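# Route both cable leads through shell notches and close cover

## Task

Two leads leave the taped bundle on the bar, one heading toward each end. Place each lead within the shell so that it exits through the notch at the same end it heads toward, with its plug left outside the shell. Then close the cover so its rims touch the shell's rims along the whole edge.

## Robot and tools

Robot: two FANUC CRX-5iA arms, left_arm and right_arm. Each carries a Robotiq two-finger gripper that opens to 140 mm. Its fingers have a hinge that can fold when pushed. Pads gripping with the outer quarter near the fingertips squeeze normally. Nearer the palm, the fingers may fold, hold narrow parts loosely, or let go. Pressing fingertips onto a surface also folds them, and the next grip may then fail.

Frames: everything is in the scene frame. The origin is at table-top height, midway between the nominal bases. +x points out over the table, +y toward left_arm, +z up. Arm names do not match image sides. Measured bases: left_arm at (+0.009, +0.451, 0) m, right_arm at (+0.019, -0.347, 0) m, each turned only slightly about z. end_effector_position (metres) is the point between the closed pads. Fingertips reach about 33 mm beyond it, or 9 mm when wide open. end_effector_quat_wxyz gives the gripper orientation: fingers point along its +z, and they close along its y. Reported hand poses can be off by a few cm.

Joint order in every row and result, per arm: waist (J1), shoulder (J2), elbow (J3), forearm roll (J4), wrist pitch (J5), wrist roll (J6). Ranges in rad: waist -3.491..3.491, shoulder -3.140..3.140, elbow -1.187..4.328, forearm roll -3.316..3.316, wrist pitch -3.140..3.140, wrist roll -3.927..3.927.

Row layout: one flat list of 18 numbers, each in [-1, 1], covering both arms even if only one moves. Order: left_arm's 6 joint values, then its gripper position, force_limit and speed, then the same 9 for right_arm.
- Joint values are scaled offsets, not poses. They count from the Joint targets at the start of the action or call, not from the previous row. 1.0 equals 2.204 rad for waist and shoulder, 2.644 for elbow, and 3.305 for J4-J6. Zeros keep an arm at its targets.
- Gripper position is absolute: +1 is fully open, about -0.8 brings the pads together, and -1 closes until something blocks the fingers.
- force_limit sets grip force, from about 14 N at -1 to about 58 N at +1 for a slow close.
- speed sets finger speed, from about 30 mm/s at -1 to 250 mm/s at +1. A faster close grips harder.
- Both force_limit and speed start at +1. To leave a gripper unchanged, repeat its last three numbers; 0 is a real command. To tighten a grip, raise force_limit and switch position between -1 and -0.98.

Tools:
- execute_actions(actions, cameras): actions is a list of actions. Each action is up to 15 rows, one per 1/30 s step; a shorter list repeats its last row. An empty list just reports the state. An action is refused if a joint would pass its range by more than 0.010 rad.
- move(target, speed, blend, stop_force, zero, blocking, cameras): target is one 18-number row or a list of up to 15 rows. All rows count from the same Joint targets held when the call starts; they do not add up. speed is in rad/s for the joint with the longest way to go: 0.01-3.92, default 0.5, one value or one per target. blend (rad) rounds corners between listed targets; 0 stops at each. stop_force (N, 12-80) ends an arm's path when it feels that much push against its motion; pair it with a low speed. It gives no reading near singular poses such as a stretched arm or straight wrist. Omit it when backing away from a contact. With a list, give every row the same gripper numbers. zero (default true) re-zeros the force reading before the move. blocking=false returns after about 0.5 s while the move continues; it cannot be combined with stop_force. The result adds a move: line saying done, off_target, moving, held or fault, and possibly limits=held.
- wait(seconds 0-10): holds the last commands; a running move goes on.
- stop(): brakes a running move; the fingers keep going.
- zoom_image(camera, region): region is [x0, y0, x1, y1] in pixels, at most 504 by 504, taken from the newest image of that camera.
- read_manual(section): licence texts only.
- finished_scene(scene): ends the scene for good. Call it only when the leads are routed and the cover is shut, and the result will hold without the robot.

Cameras: cam_high and cam_low (504x504, fixed), cam_left_wrist and cam_right_wrist (896x504, on the hands). The cameras argument picks which images come back: [] for none, omitted for all.

Result lines:
- Joint positions and Joint velocities: per arm, in joint order, rad and rad/s.
- Joint targets: the basis for your next offsets.
- Tool commands.
- object_status: 0 moving, 1 blocked while opening, 2 blocked while closing (a grip), 3 at the commanded position or pads touching.
- position_measured in counts: 3 open, 75 about 100 mm, 139 about 60 mm, 200 about 20 mm, 230 pads touching.
- Flange force along the gripper's axes. It is noisy and includes held weight.
- joint sent to its limit; joint command not followed (the inter-arm clearance check changed a command); MOTOR HOT; OVER-TEMPERATURE FAULT.

Cautions:
- The arms are stiff, so a target even slightly past a firm contact can trigger a fault. Contact torque reaching 147 N m (J1-J3) or 36.8 N m (J4-J6), or a net external force of 150 N, stops the arm for 10 s.
- Keep the arms from pressing on each other, and never close one gripper on the other's fingers.
- Do not drop parts, release moving parts, slam or push hard. Avoid twisting the gripper with stiff or off-centre loads.
- Anything falling off the table fails the scene.
- Holding loads or stretched poses heats motors.
- Simulated time keeps running while you think.

Each tool is called after "Emit:" by a JSON object that holds its "fn" and its "kwargs", one argument or row to a line.

## Session

Emit:
{"fn": "execute_actions", "kwargs": {
  "actions": []
}}

Scene clock: 0.00 s.
left_arm: end_effector_position=(+0.3108, +0.0562, +0.1504) position_measured=3 object_status=3 end_effector_quat_wxyz=(-0.434, -0.588, +0.668, -0.144) | right_arm: end_effector_position=(+0.4329, -0.2354, +0.2907) position_measured=3 object_status=3 end_effector_quat_wxyz=(+0.191, +0.652, -0.621, +0.390)
Joint positions: left_arm=[-0.112 0.21 -0.56 0.868 -1.389 -0.431] | right_arm=[1.098 0.12 -0.244 0.652 -1.838 -1.065]
Joint velocities: within noise
Flange force (N): no reading
Joint targets: left_arm=[-0.112 0.210 -0.560 0.868 -1.389 -0.431] | right_arm=[1.098 0.120 -0.244 0.652 -1.838 -1.065]
Tool commands: left_gripper/position=+1.0 left_gripper/force_limit=+1.0 left_gripper/speed=+1.0 right_gripper/position=+1.0 right_gripper/force_limit=+1.0 right_gripper/speed=+1.0

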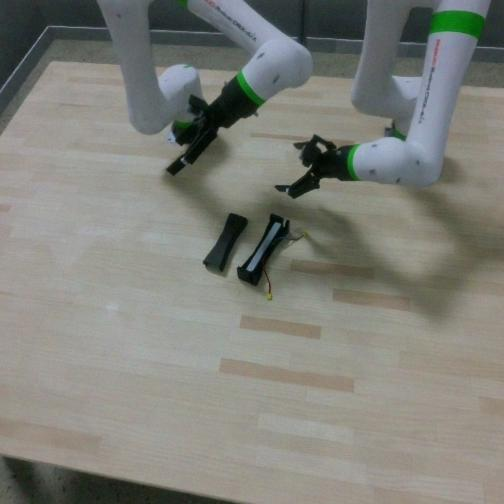

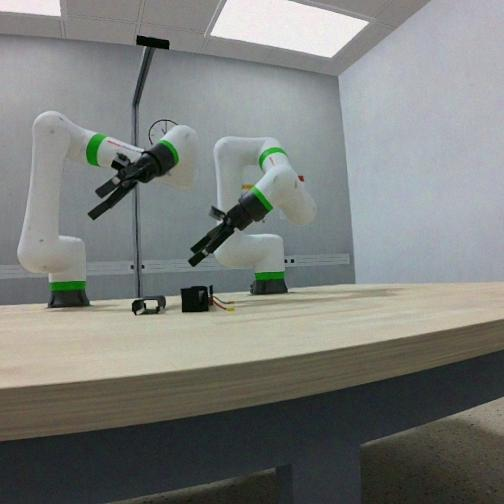

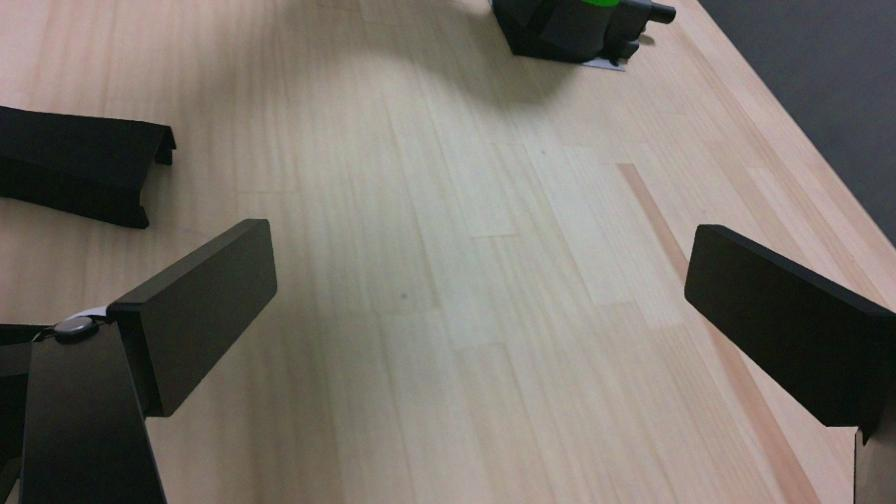

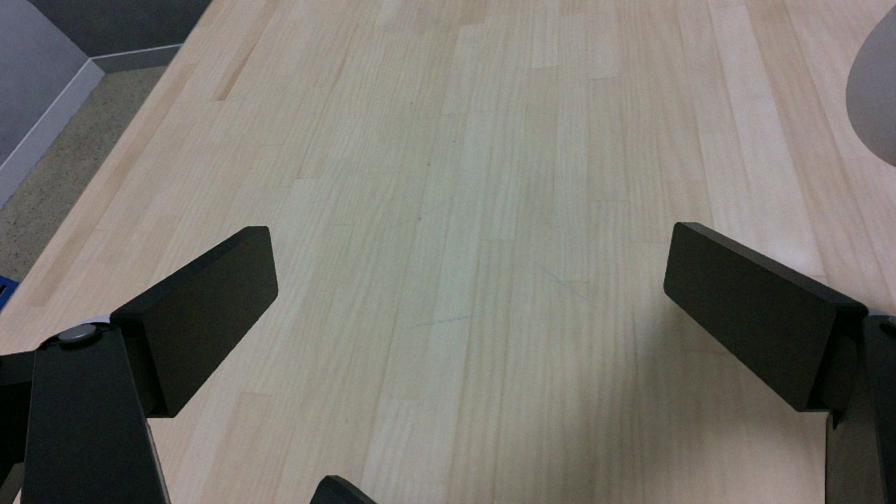

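Emit:
{"fn": "zoom_image", "kwargs": {
  "camera": "cam_high",
  "region": [190, 200, 320, 310]
}}

Emit:
{"fn": "zoom_image", "kwargs": {
  "camera": "cam_low",
  "region": [110, 260, 270, 340]
}}

Scaled by 3.877 from the camera's 504x504 image, which has a finer 720x720 frame.

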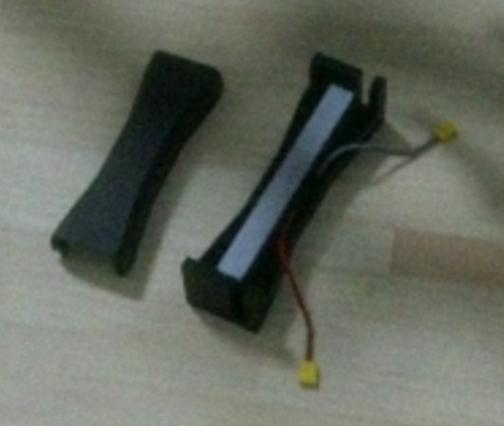

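Scaled by 3.150 from the camera's 504x504 image, which has a finer 720x720 frame.

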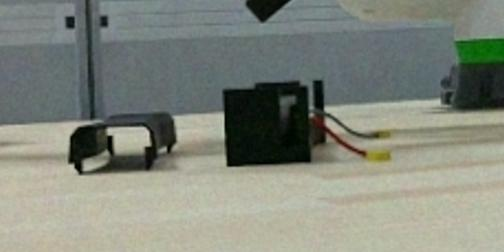

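Emit:
{"fn": "move", "kwargs": {
  "target": [-0.1910, 0.2668, 0.5889, -0.2626, -0.1153, 0.2218, 1, 1, 1, 0, 0, 0, 0, 0, 0, 1, 1, 1],
  "speed": 0.9
}}

Scene clock: 13.33 s.
left_arm: end_effector_position=(+0.5484, -0.0355, +0.2001) position_measured=3 object_status=3 end_effector_quat_wxyz=(+0.000, -0.613, +0.790, +0.000) | right_arm: end_effector_position=(+0.4329, -0.2354, +0.2907) position_measured=3 object_status=3 end_effector_quat_wxyz=(+0.191, +0.652, -0.621, +0.390)
Joint positions: left_arm=[-0.533 0.798 0.997 0 -1.77 0.302] | right_arm=[1.098 0.12 -0.244 0.652 -1.838 -1.065]
Flange force (N): left_arm=no reading | right_arm=[4.2 4.7 3.2]
Joint targets: left_arm=[-0.533 0.798 0.997 0.000 -1.770 0.302] | right_arm=[1.098 0.120 -0.244 0.652 -1.838 -1.065]
move: done
camera_calibration:
cam_left_wrist: T_world_to_cam=[[-0.972173, 0.234237, -0.00360268, 0.551623], [0.219507, 0.916192, 0.335275, -0.150365], [0.0818347, 0.325154, -0.942113, 0.297952], [0, 0, 0, 1]] pos_world=[0.544896, -0.0883284, 0.333106]

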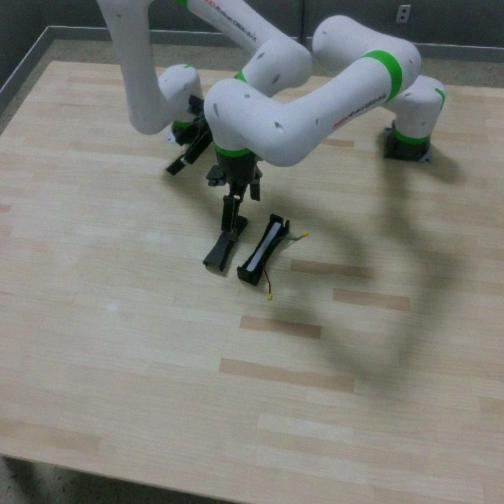

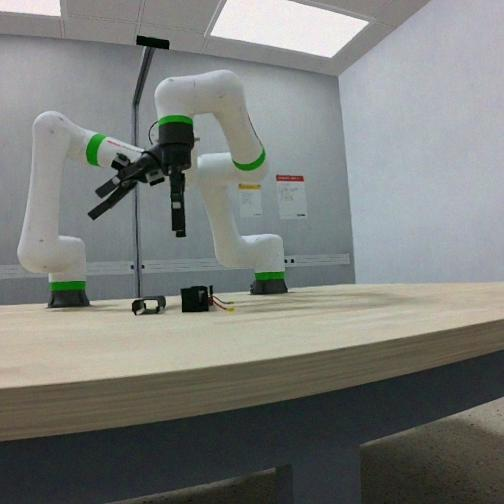

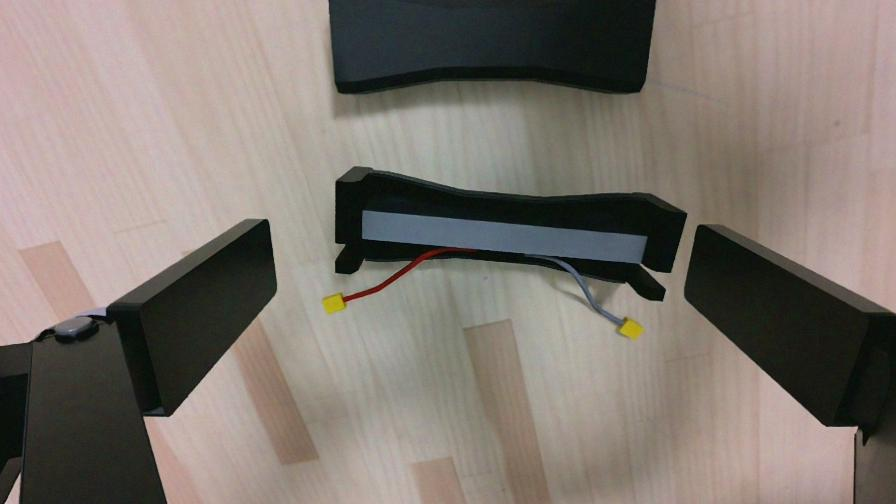

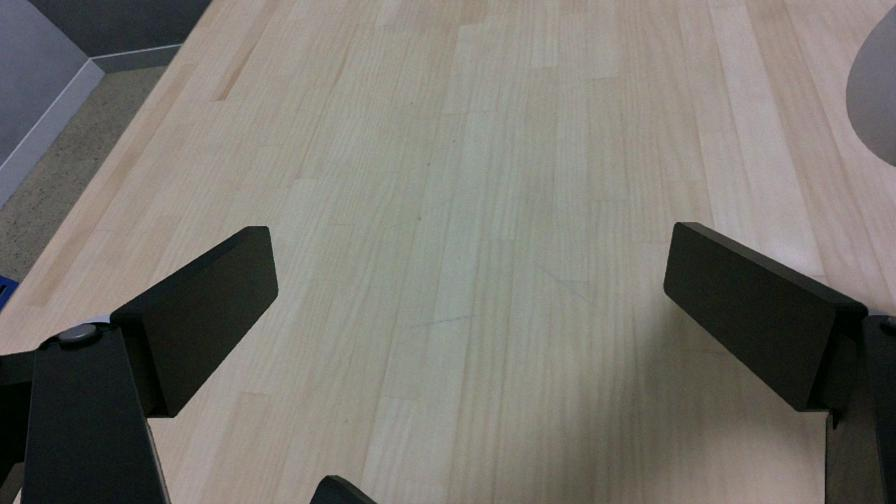

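Emit:
{"fn": "zoom_image", "kwargs": {
  "camera": "cam_left_wrist",
  "region": [310, 140, 510, 350]
}}

Emit:
{"fn": "zoom_image", "kwargs": {
  "camera": "cam_left_wrist",
  "region": [500, 140, 700, 350]
}}

Emit:
{"fn": "zoom_image", "kwargs": {
  "camera": "cam_left_wrist",
  "region": [300, 0, 700, 120]
}}

Scaled by 2.400 from the camera's 896x504 image, which has a finer 1280x720 frame.

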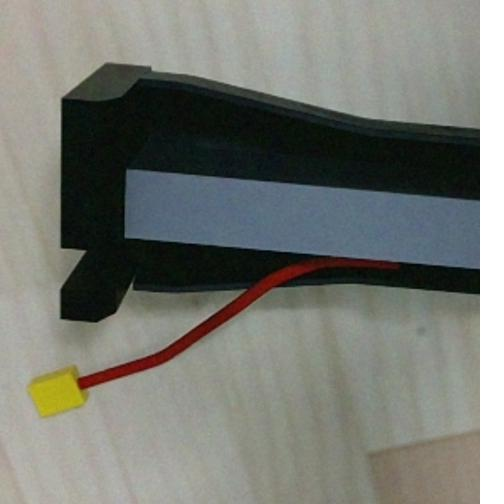

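Scaled by 2.400 from the camera's 896x504 image, which has a finer 1280x720 frame.

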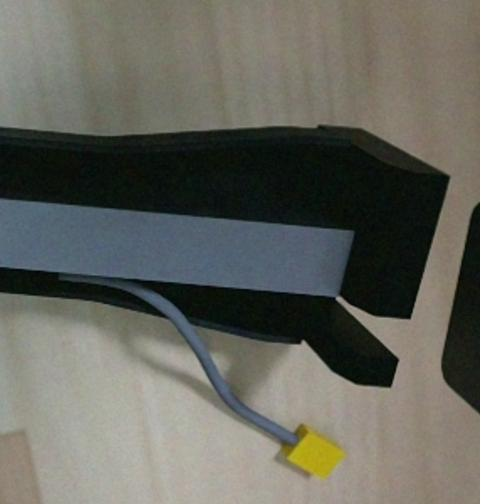

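Scaled by 1.260 from the camera's 896x504 image, which has a finer 1280x720 frame.

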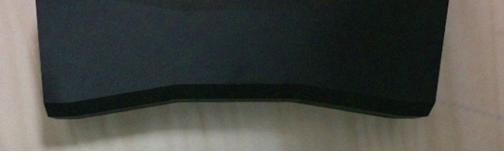

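Emit:
{"fn": "move", "kwargs": {
  "target": [0.0227, -0.4809, -0.6188, 0, 0.3328, -0.5667, 1, 1, 1, 0, 0, 0, 0, 0, 0, 1, 1, 1],
  "speed": 0.9,
  "cameras": ["cam_left_wrist", "cam_high"]
}}

Scene clock: 21.50 s.
left_arm: end_effector_position=(+0.5156, -0.0019, +0.2072) position_measured=3 object_status=3 end_effector_quat_wxyz=(+0.056, -0.343, +0.935, -0.069) | right_arm: end_effector_position=(+0.4329, -0.2354, +0.2907) position_measured=3 object_status=3 end_effector_quat_wxyz=(+0.191, +0.652, -0.621, +0.390)
Joint positions: left_arm=[-0.516 0.44 0.445 0 -1.399 -0.33] | right_arm=[1.098 0.12 -0.244 0.652 -1.838 -1.065]
Flange force (N): left_arm=[3.7 8.8 -0.7] | right_arm=[3.9 4.0 2.9]
Joint targets: left_arm=[-0.516 0.440 0.445 0.000 -1.399 -0.330] | right_arm=[1.098 0.120 -0.244 0.652 -1.838 -1.065]
move: held (left_arm; a check stopped the path); limits=held; left_arm: the wrist roll is farthest, 1.241 rad from its target
joint command not followed: on one or more control steps a check withheld the commanded joint targets of the left arm, and it was not sent them on those steps.
cause: the commanded joint targets, or the way to them, would bring a part of the robot too close to another arm (a part of this arm just beyond the wrist pitch and a part of the right arm just beyond the wrist pitch, 22 mm apart when this arm was first held).
camera_calibration:
cam_left_wrist: T_world_to_cam=[[-0.645259, 0.744575, -0.171025, 0.379016], [0.65349, 0.653899, 0.381269, -0.410085], [0.395717, 0.134253, -0.908507, 0.127268], [0, 0, 0, 1]] pos_world=[0.462188, -0.0311376, 0.336797]
Images, in order (width x height): cam_high 504x504, cam_left_wrist 896x504.

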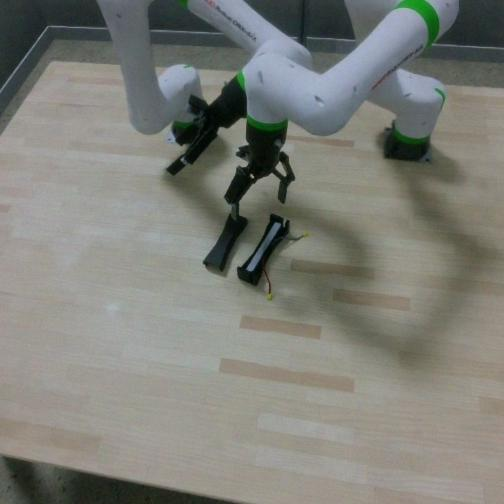

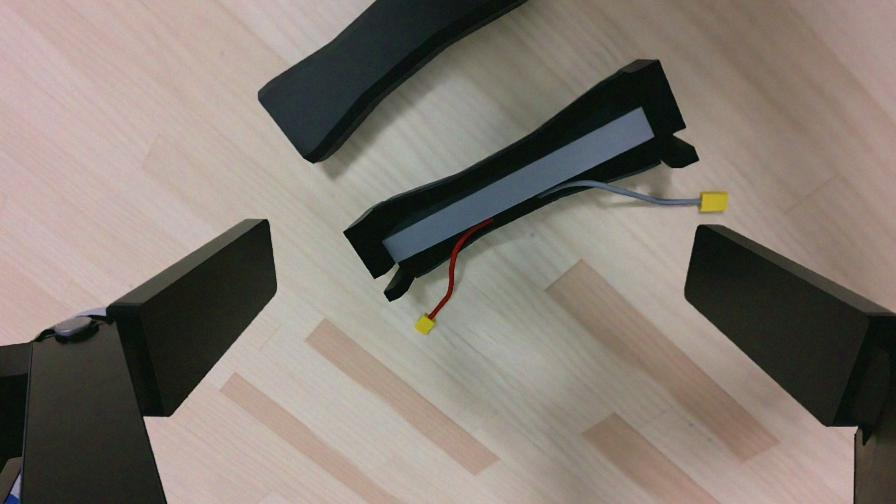

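Emit:
{"fn": "move", "kwargs": {
  "target": [0,0,0,0,0,0, 1, 1, 1, -0.3802, 0.0406, 0.1893, -0.1973, 0.0666, 0.1725, 1, 1, 1],
  "speed": 0.9,
  "cameras": ["cam_right_wrist", "cam_high"]
}}

Scene clock: 23.90 s.
left_arm: end_effector_position=(+0.5156, -0.0019, +0.2071) position_measured=3 object_status=3 end_effector_quat_wxyz=(+0.056, -0.343, +0.935, -0.069) | right_arm: end_effector_position=(+0.4341, -0.2381, +0.2884) position_measured=3 object_status=3 end_effector_quat_wxyz=(+0.193, +0.653, -0.625, +0.381)
Joint positions: left_arm=[-0.516 0.44 0.445 0 -1.399 -0.33] | right_arm=[1.083 0.122 -0.235 0.641 -1.834 -1.055]
Flange force (N): left_arm=[3.5 9.1 -1.1] | right_arm=[3.7 3.8 2.2]
Joint targets: left_arm=[-0.516 0.440 0.445 0.000 -1.399 -0.330] | right_arm=[1.083 0.122 -0.235 0.641 -1.834 -1.055]
move: held (right_arm; a check stopped the path); limits=held; right_arm: the waist is farthest, 0.823 rad from its target
joint command not followed: on one or more control steps a check withheld the commanded joint targets of the right arm, and it was not sent them on those steps.
cause: the commanded joint targets, or the way to them, would bring a part of the robot too close to another arm (a part of this arm just beyond the wrist pitch and a part of the left arm just beyond the wrist pitch, 16 mm apart when this arm was first held).
camera_calibration:
cam_right_wrist: T_world_to_cam=[[-0.967103, -0.123328, -0.222489, 0.459806], [-0.0029227, 0.879947, -0.475062, 0.354117], [0.254367, -0.458784, -0.85136, 0.168469], [0, 0, 0, 1]] pos_world=[0.402862, -0.177607, 0.413957]
Images, in order (width x height): cam_high 504x504, cam_right_wrist 896x504.

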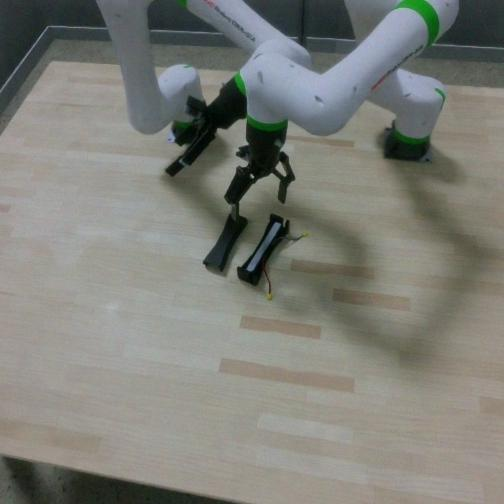

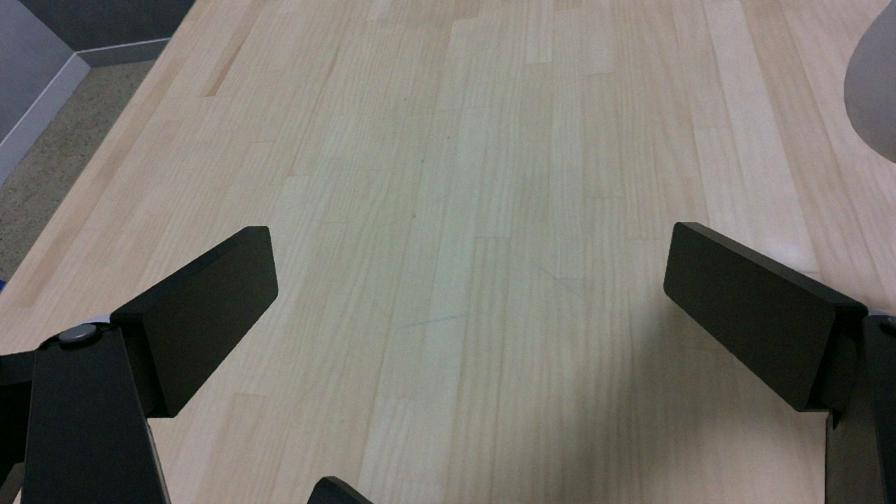

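Emit:
{"fn": "move", "kwargs": {
  "target": [0.1888,0,0,0,0,0, 1, 1, 1, 0,0,0,0,0,0, 1, 1, 1],
  "speed": 0.9,
  "cameras": []
}}

Emit:
{"fn": "move", "kwargs": {
  "target": [0,0,0,0,0,0, 1, 1, 1, -0.3734, 0.0397, 0.1860, -0.1939, 0.0654, 0.1695, 1, 1, 1],
  "speed": 0.9,
  "cameras": ["cam_right_wrist", "cam_high"]
}}

Scene clock: 25.90 s.
left_arm: end_effector_position=(+0.6556, +0.2415, +0.2071) position_measured=3 object_status=3 end_effector_quat_wxyz=(+0.069, -0.529, +0.844, -0.056) | right_arm: end_effector_position=(+0.4341, -0.2381, +0.2884) position_measured=3 object_status=3 end_effector_quat_wxyz=(+0.193, +0.653, -0.625, +0.381)
Joint positions: left_arm=[-0.1 0.44 0.445 0 -1.399 -0.33] | right_arm=[1.083 0.122 -0.235 0.641 -1.834 -1.055]
Flange force (N): left_arm=[3.4 8.7 -0.5] | right_arm=[4.4 4.3 2.9]
Joint targets: left_arm=[-0.100 0.440 0.445 0.000 -1.399 -0.330] | right_arm=[1.083 0.122 -0.235 0.641 -1.834 -1.055]
move: done
No camera images: "cameras" was empty.

Scene clock: 27.33 s.
left_arm: end_effector_position=(+0.6556, +0.2416, +0.2071) position_measured=3 object_status=3 end_effector_quat_wxyz=(+0.069, -0.529, +0.844, -0.056) | right_arm: end_effector_position=(+0.5502, -0.3499, +0.2499) position_measured=3 object_status=3 end_effector_quat_wxyz=(+0.000, -0.613, +0.790, +0.000)
Joint positions: left_arm=[-0.1 0.44 0.445 0 -1.399 -0.33] | right_arm=[0.26 0.209 0.257 0 -1.618 -0.495]
Flange force (N): left_arm=[3.5 9.1 -0.5] | right_arm=[1.3 8.2 0.8]
Joint targets: left_arm=[-0.100 0.440 0.445 0.000 -1.399 -0.330] | right_arm=[0.260 0.209 0.257 0.000 -1.618 -0.495]
move: done
camera_calibration:
cam_right_wrist: T_world_to_cam=[[-0.965331, 0.260531, 0.0161064, 0.62348], [0.250194, 0.905907, 0.341665, 0.100224], [0.0744234, 0.33385, -0.939684, 0.453319], [0, 0, 0, 1]] pos_world=[0.543051, -0.40457, 0.381691]
Images, in order (width x height): cam_high 504x504, cam_right_wrist 896x504.

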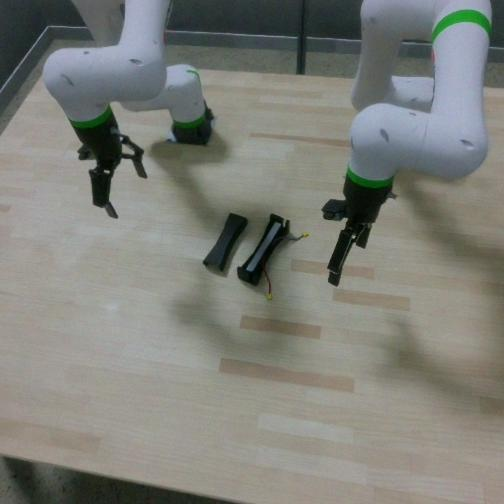

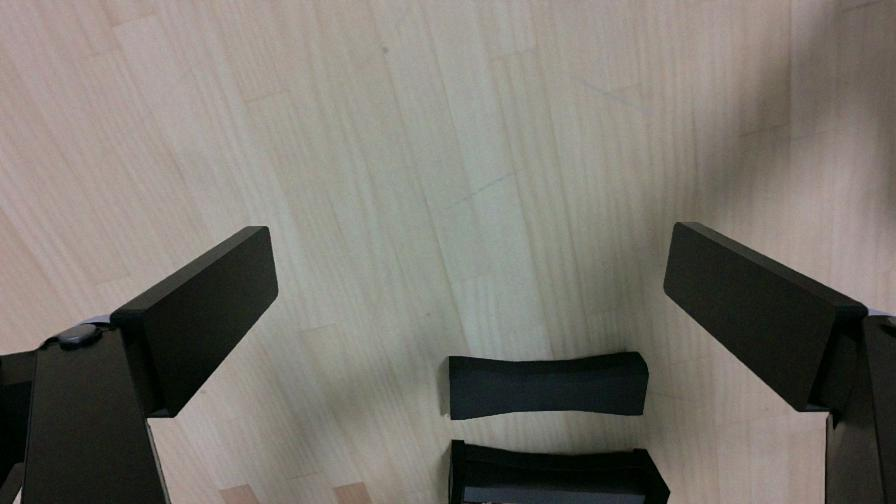

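Emit:
{"fn": "move", "kwargs": {
  "target": [-0.1738, -0.3185, -0.4100, 0, 0.2206, -0.3755, 1, 1, 1, 0, 0, 0, 0, 0, 0, 1, 1, 1],
  "speed": 0.9,
  "cameras": ["cam_left_wrist", "cam_high"]
}}

Scene clock: 29.77 s.
left_arm: end_effector_position=(+0.3592, +0.1096, +0.1139) position_measured=3 object_status=3 end_effector_quat_wxyz=(+0.251, +0.241, +0.935, -0.065) | right_arm: end_effector_position=(+0.5502, -0.3499, +0.2499) position_measured=3 object_status=3 end_effector_quat_wxyz=(+0.000, -0.613, +0.790, +0.000)
Joint positions: left_arm=[-0.483 -0.262 -0.639 0 -0.669 -1.572] | right_arm=[0.26 0.209 0.257 0 -1.618 -0.495]
Flange force (N): left_arm=[5.7 -1.9 -5.5] | right_arm=[2.0 8.5 1.4]
Joint targets: left_arm=[-0.483 -0.262 -0.639 0.000 -0.669 -1.572] | right_arm=[0.260 0.209 0.257 0.000 -1.618 -0.495]
move: done
camera_calibration:
cam_left_wrist: T_world_to_cam=[[0.473058, 0.880966, -0.010739, -0.255784], [0.574477, -0.299193, 0.761879, -0.255823], [0.667976, -0.366582, -0.64763, 0.0168486], [0, 0, 0, 1]] pos_world=[0.256711, 0.154973, 0.203071]
Images, in order (width x height): cam_high 504x504, cam_left_wrist 896x504.

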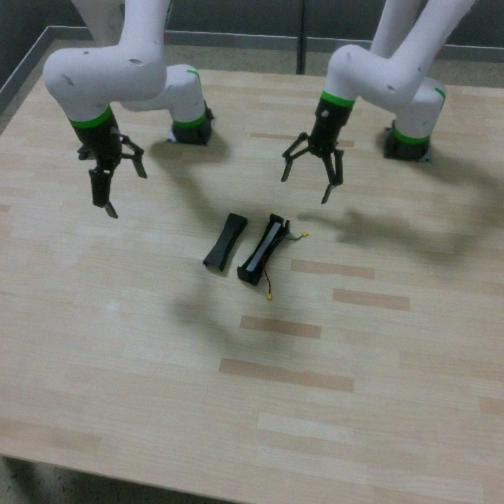

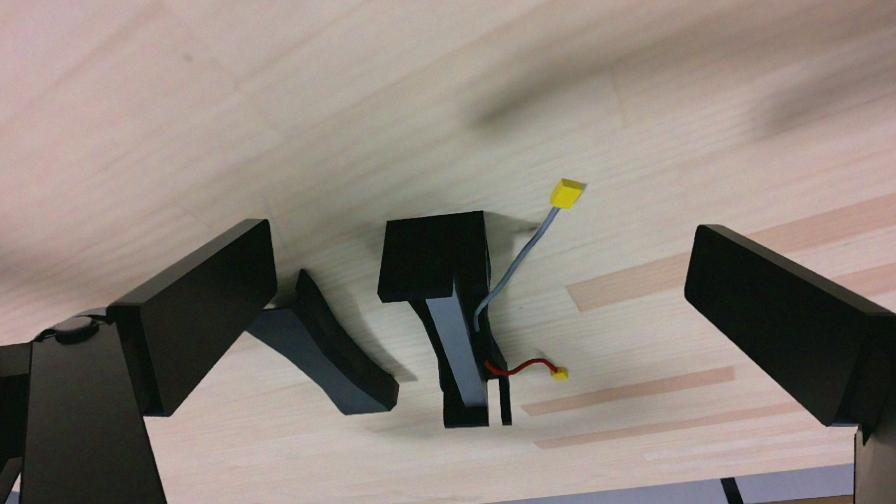

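Emit:
{"fn": "zoom_image", "kwargs": {
  "camera": "cam_left_wrist",
  "region": [350, 160, 620, 440]
}}

Emit:
{"fn": "zoom_image", "kwargs": {
  "camera": "cam_left_wrist",
  "region": [360, 190, 520, 320]
}}

Emit:
{"fn": "zoom_image", "kwargs": {
  "camera": "cam_left_wrist",
  "region": [240, 250, 420, 430]
}}

Scaled by 1.800 from the camera's 896x504 image, which has a finer 1280x720 frame.

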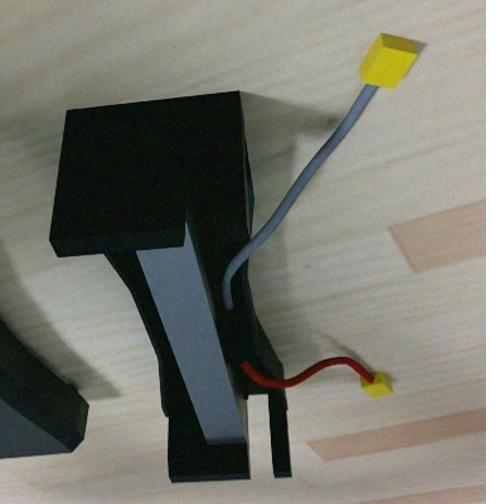

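Scaled by 3.150 from the camera's 896x504 image, which has a finer 1280x720 frame.

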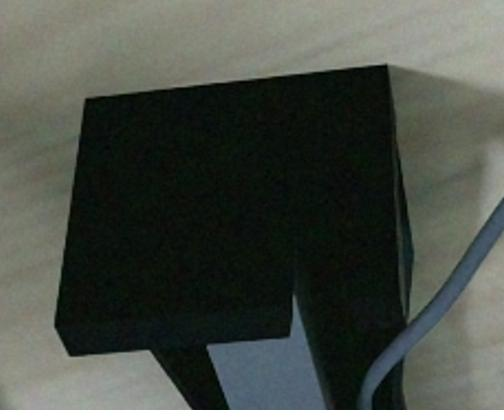

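Scaled by 2.800 from the camera's 896x504 image, which has a finer 1280x720 frame.

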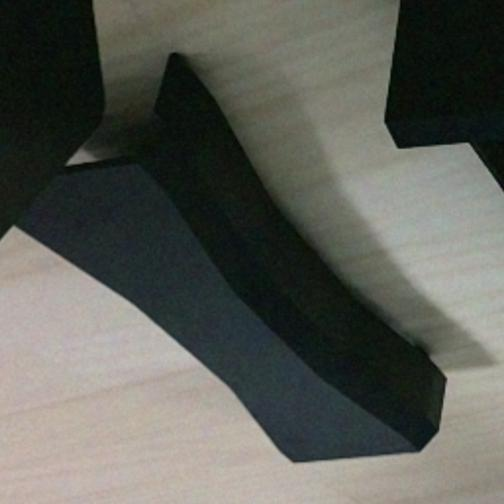

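Emit:
{"fn": "move", "kwargs": {
  "target": [0.0617, 0.5227, 0.5900, 0, -0.2823, 0.9861, 1, 1, 1, 0, 0, 0, 0, 0, 0, 1, 1, 1],
  "speed": 1.2,
  "cameras": ["cam_left_wrist", "cam_high"]
}}

Emit:
{"fn": "zoom_image", "kwargs": {
  "camera": "cam_left_wrist",
  "region": [300, 200, 600, 500]
}}

Scene clock: 36.17 s.
left_arm: end_effector_position=(+0.6599, +0.0608, +0.0999) position_measured=3 object_status=3 end_effector_quat_wxyz=(+0.000, +0.992, -0.125, +0.000) | right_arm: end_effector_position=(+0.5502, -0.3499, +0.2499) position_measured=3 object_status=3 end_effector_quat_wxyz=(+0.000, -0.613, +0.790, +0.000)
Joint positions: left_arm=[-0.347 0.89 0.921 0 -1.602 1.688] | right_arm=[0.26 0.209 0.257 0 -1.618 -0.495]
Flange force (N): left_arm=no reading | right_arm=[1.8 7.5 1.1]
Joint targets: left_arm=[-0.347 0.890 0.921 0.000 -1.602 1.688] | right_arm=[0.260 0.209 0.257 0.000 -1.618 -0.495]
move: done
camera_calibration:
cam_left_wrist: T_world_to_cam=[[-0.233255, -0.97241, -0.00323348, 0.222762], [-0.915974, 0.218599, 0.336463, 0.562135], [-0.326473, 0.0814434, -0.941691, 0.447412], [0, 0, 0, 1]] pos_world=[0.712929, 0.057295, 0.232907]
Images, in order (width x height): cam_high 504x504, cam_left_wrist 896x504.

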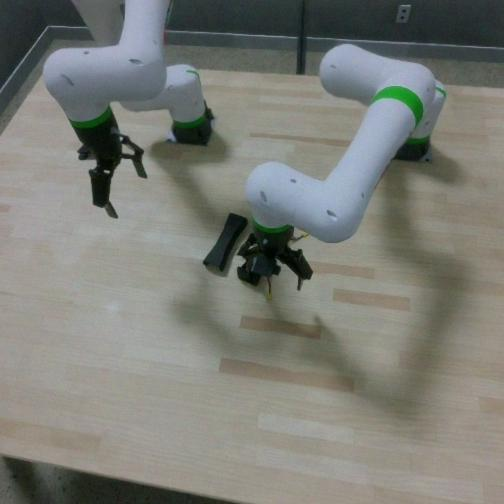

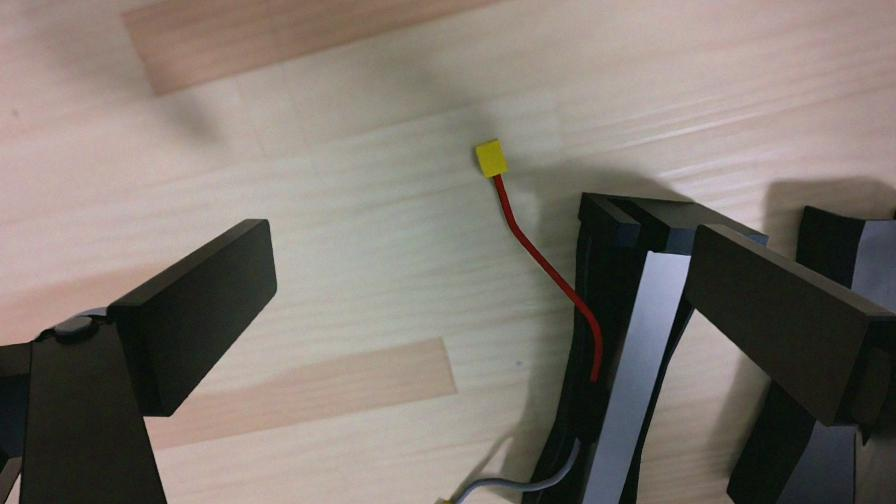

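Scaled by 1.680 from the camera's 896x504 image, which has a finer 1280x720 frame.

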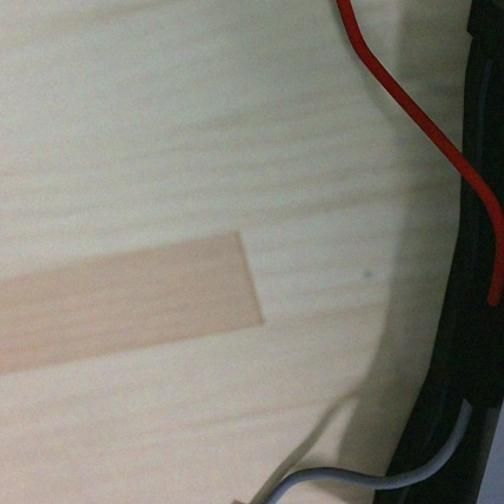

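Emit:
{"fn": "zoom_image", "kwargs": {
  "camera": "cam_left_wrist",
  "region": [530, 170, 790, 330]
}}

Emit:
{"fn": "zoom_image", "kwargs": {
  "camera": "cam_left_wrist",
  "region": [530, 310, 690, 500]
}}

Emit:
{"fn": "zoom_image", "kwargs": {
  "camera": "cam_left_wrist",
  "region": [720, 170, 896, 503]
}}

Scaled by 1.938 from the camera's 896x504 image, which has a finer 1280x720 frame.

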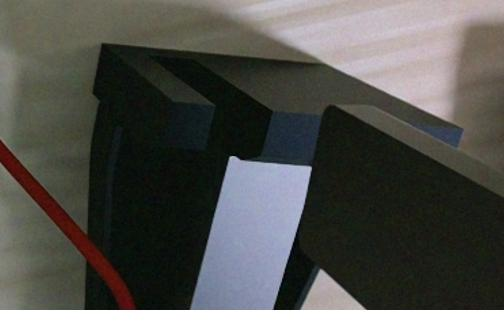

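Scaled by 2.653 from the camera's 896x504 image, which has a finer 1280x720 frame.

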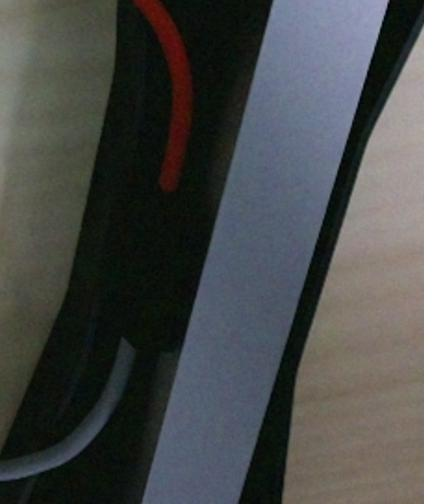

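Scaled by 1.514 from the camera's 896x504 image, which has a finer 1280x720 frame.

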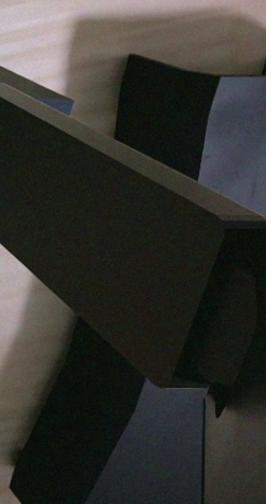

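Emit:
{"fn": "move", "kwargs": {
  "target": [-0.0042, 0.0399, 0.0418, 0, -0.0068, 0.115, -0.325, -1, 0, 0, 0, 0, 0, 0, 0, 1, 1, 1],
  "speed": 0.5,
  "cameras": ["cam_left_wrist", "cam_high"]
}}

Emit:
{"fn": "zoom_image", "kwargs": {
  "camera": "cam_left_wrist",
  "region": [350, 150, 650, 450]
}}

Scene clock: 48.13 s.
left_arm: end_effector_position=(+0.6758, +0.0470, +0.0806) position_measured=170 object_status=3 end_effector_quat_wxyz=(+0.000, +0.998, +0.060, +0.000) | right_arm: end_effector_position=(+0.5502, -0.3499, +0.2499) position_measured=3 object_status=3 end_effector_quat_wxyz=(+0.000, -0.613, +0.790, +0.000)
Joint positions: left_arm=[-0.356 0.978 1.031 0 -1.625 2.068] | right_arm=[0.26 0.209 0.257 0 -1.618 -0.495]
Flange force (N): left_arm=no reading | right_arm=[1.9 7.9 1.5]
Joint targets: left_arm=[-0.356 0.978 1.031 0.000 -1.625 2.068] | right_arm=[0.260 0.209 0.257 0.000 -1.618 -0.495]
move: done
camera_calibration:
cam_left_wrist: T_world_to_cam=[[0.135048, -0.990833, -0.00344398, -0.0350313], [-0.932954, -0.128328, 0.336346, 0.613963], [-0.333705, -0.0422098, -0.941732, 0.446233], [0, 0, 0, 1]] pos_world=[0.72644, 0.0629138, 0.213607]
Images, in order (width x height): cam_high 504x504, cam_left_wrist 896x504.

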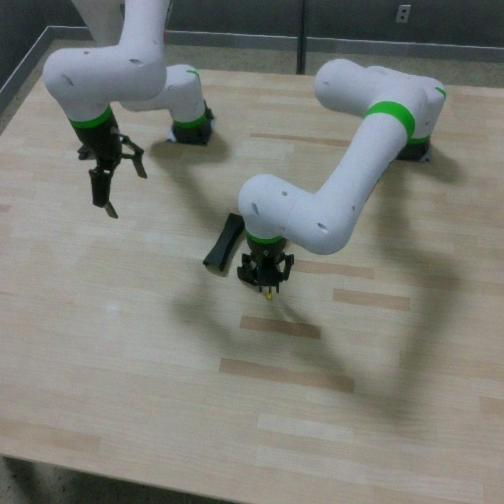

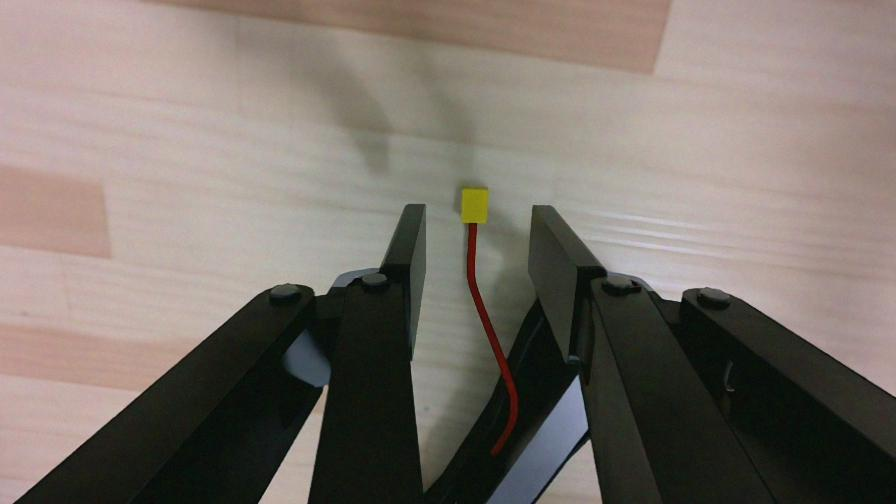

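Scaled by 1.680 from the camera's 896x504 image, which has a finer 1280x720 frame.

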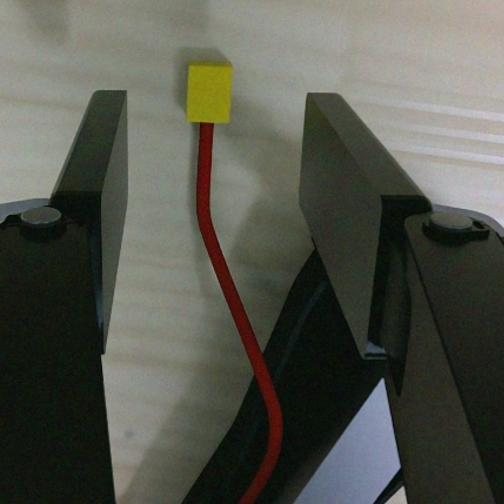

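Emit:
{"fn": "move", "kwargs": {
  "target": [-0.0003, 0.0038, -0.0253, 0, 0.0231, 0, -0.325, -1, 0, 0, 0, 0, 0, 0, 0, 1, 1, 1],
  "speed": 0.3,
  "cameras": ["cam_left_wrist", "cam_low"]
}}

Emit:
{"fn": "zoom_image", "kwargs": {
  "camera": "cam_left_wrist",
  "region": [380, 130, 580, 330]
}}

Emit:
{"fn": "zoom_image", "kwargs": {
  "camera": "cam_low",
  "region": [160, 240, 280, 330]
}}

Scene clock: 50.80 s.
left_arm: end_effector_position=(+0.6782, +0.0455, +0.0453) position_measured=170 object_status=3 end_effector_quat_wxyz=(+0.000, +0.998, +0.059, +0.000) | right_arm: end_effector_position=(+0.5502, -0.3499, +0.2499) position_measured=3 object_status=3 end_effector_quat_wxyz=(+0.000, -0.613, +0.790, +0.000)
Joint positions: left_arm=[-0.357 0.986 0.964 0 -1.549 2.068] | right_arm=[0.26 0.209 0.257 0 -1.618 -0.495]
Flange force (N): left_arm=no reading | right_arm=[2.2 8.3 1.6]
Joint targets: left_arm=[-0.357 0.986 0.964 0.000 -1.549 2.068] | right_arm=[0.260 0.209 0.257 0.000 -1.618 -0.495]
move: done
camera_calibration:
cam_left_wrist: T_world_to_cam=[[0.134461, -0.990915, -0.00288968, -0.0365159], [-0.933357, -0.127629, 0.335493, 0.628171], [-0.332814, -0.0424137, -0.942038, 0.413209], [0, 0, 0, 1]] pos_world=[0.728739, 0.0615145, 0.178406]
Images, in order (width x height): cam_low 504x504, cam_left_wrist 896x504.

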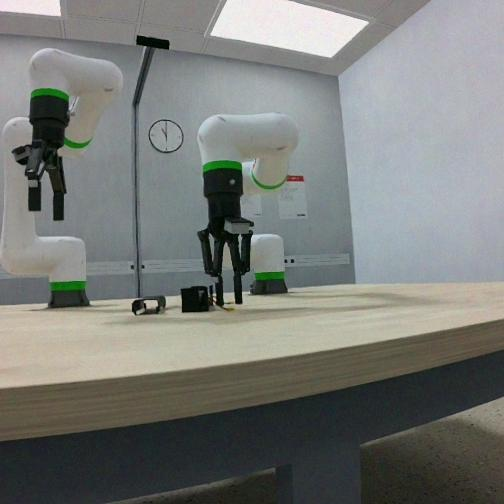

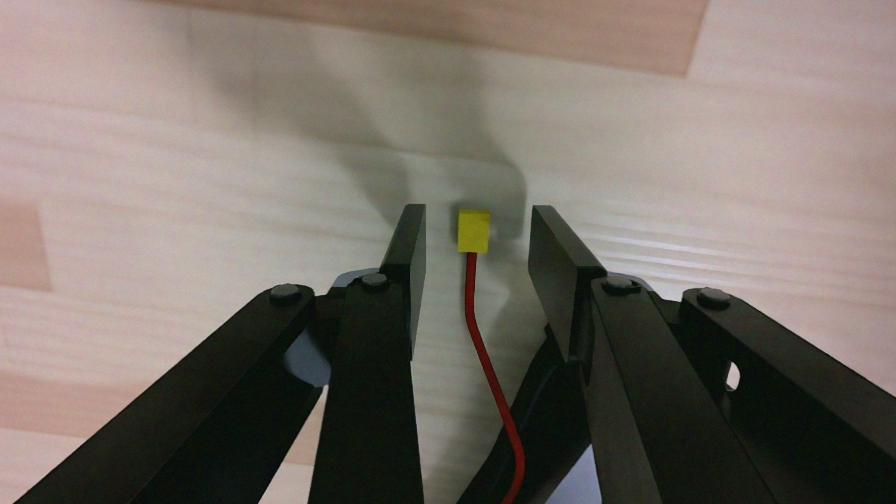

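Scaled by 2.520 from the camera's 896x504 image, which has a finer 1280x720 frame.

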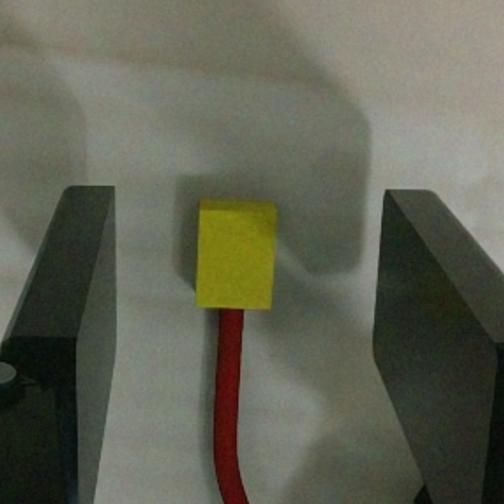

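Scaled by 4.200 from the camera's 504x504 image, which has a finer 720x720 frame.

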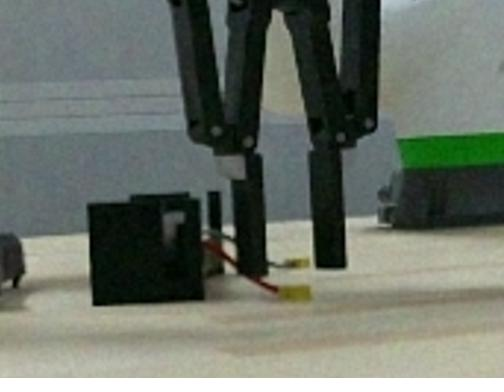

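Emit:
{"fn": "move", "kwargs": {
  "target": [
    [0, 0.0007, -0.0055, 0, 0.0049, 0, -0.325, -1, 0, 0, 0, 0, 0, 0, 0, 1, 1, 1],
    [0, 0.0007, -0.0055, 0, 0.0049, 0, -1, -0.6, -1, 0, 0, 0, 0, 0, 0, 1, 1, 1]
  ],
  "speed": 0.2,
  "cameras": ["cam_left_wrist", "cam_low"]
}}

Emit:
{"fn": "zoom_image", "kwargs": {
  "camera": "cam_left_wrist",
  "region": [380, 130, 580, 330]
}}

Emit:
{"fn": "zoom_image", "kwargs": {
  "camera": "cam_low",
  "region": [160, 240, 280, 330]
}}

Scene clock: 68.63 s.
left_arm: end_effector_position=(+0.6783, +0.0454, +0.0379) position_measured=213 object_status=0 end_effector_quat_wxyz=(+0.000, +0.998, +0.059, +0.000) | right_arm: end_effector_position=(+0.5502, -0.3499, +0.2499) position_measured=3 object_status=3 end_effector_quat_wxyz=(+0.000, -0.613, +0.790, +0.000)
Joint positions: left_arm=[-0.357 0.988 0.95 0 -1.532 2.068] | right_arm=[0.26 0.209 0.257 0 -1.618 -0.495]
Flange force (N): left_arm=no reading | right_arm=[1.9 7.6 1.3]
Joint targets: left_arm=[-0.357 0.988 0.950 0.000 -1.532 2.068] | right_arm=[0.260 0.209 0.257 0.000 -1.618 -0.495]
move: done
camera_calibration:
cam_left_wrist: T_world_to_cam=[[0.134467, -0.990914, -0.00287773, -0.0366559], [-0.933388, -0.127634, 0.335406, 0.630772], [-0.332725, -0.0424148, -0.942069, 0.406208], [0, 0, 0, 1]] pos_world=[0.728839, 0.0614145, 0.171006]
Images, in order (width x height): cam_low 504x504, cam_left_wrist 896x504.

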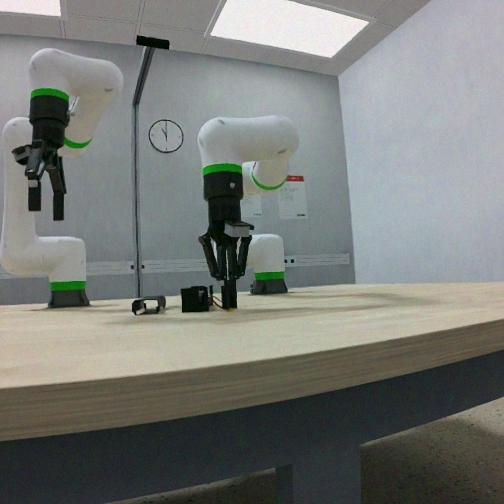

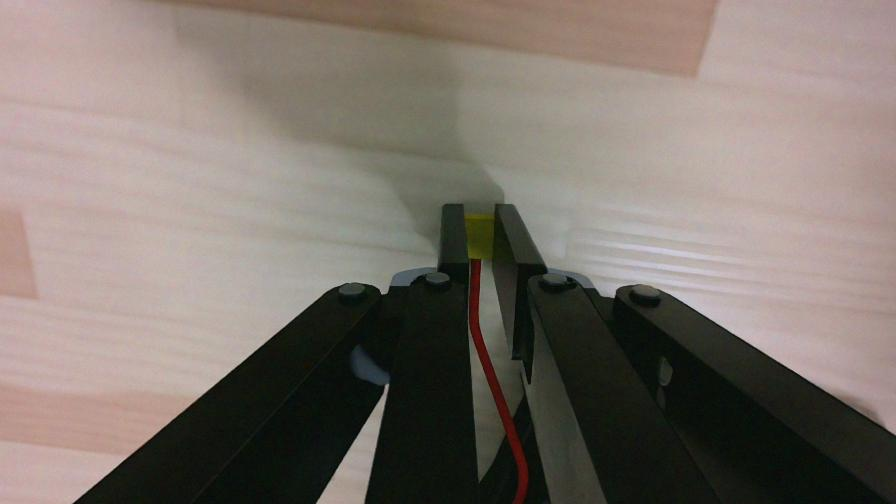

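Scaled by 2.520 from the camera's 896x504 image, which has a finer 1280x720 frame.

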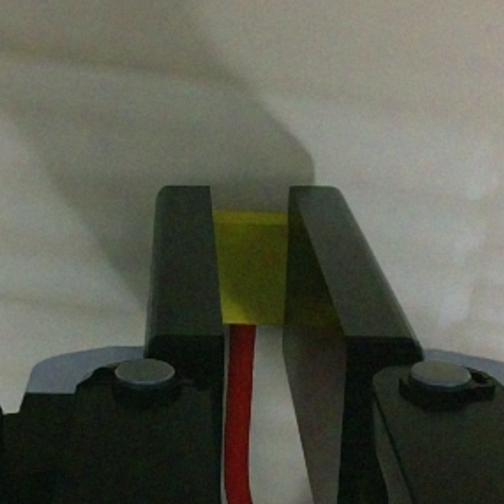

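Scaled by 4.200 from the camera's 504x504 image, which has a finer 720x720 frame.

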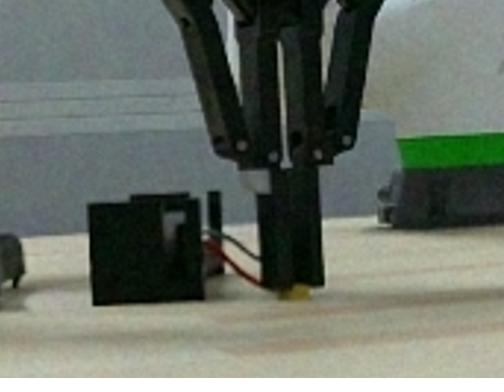

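Emit:
{"fn": "wait", "kwargs": {
  "seconds": 0.5,
  "cameras": []
}}

Scene clock: 69.50 s.
left_arm: end_effector_position=(+0.6783, +0.0454, +0.0379) position_measured=213 object_status=2 end_effector_quat_wxyz=(+0.000, +0.998, +0.059, +0.000) | right_arm: end_effector_position=(+0.5502, -0.3499, +0.2499) position_measured=3 object_status=3 end_effector_quat_wxyz=(+0.000, -0.613, +0.790, +0.000)
Joint positions: left_arm=[-0.357 0.988 0.95 0 -1.532 2.068] | right_arm=[0.26 0.209 0.257 0 -1.618 -0.495]
Flange force (N): left_arm=no reading | right_arm=[2.0 8.5 1.6]
Joint targets: left_arm=[-0.357 0.988 0.950 0.000 -1.532 2.068] | right_arm=[0.260 0.209 0.257 0.000 -1.618 -0.495]
Tool commands: left_gripper/position=-1.0 left_gripper/force_limit=-0.6 left_gripper/speed=-1.0 right_gripper/position=+1.0 right_gripper/force_limit=+1.0 right_gripper/speed=+1.0
wait: 0.50 s; at rest from the start
No camera images: "cameras" was empty.


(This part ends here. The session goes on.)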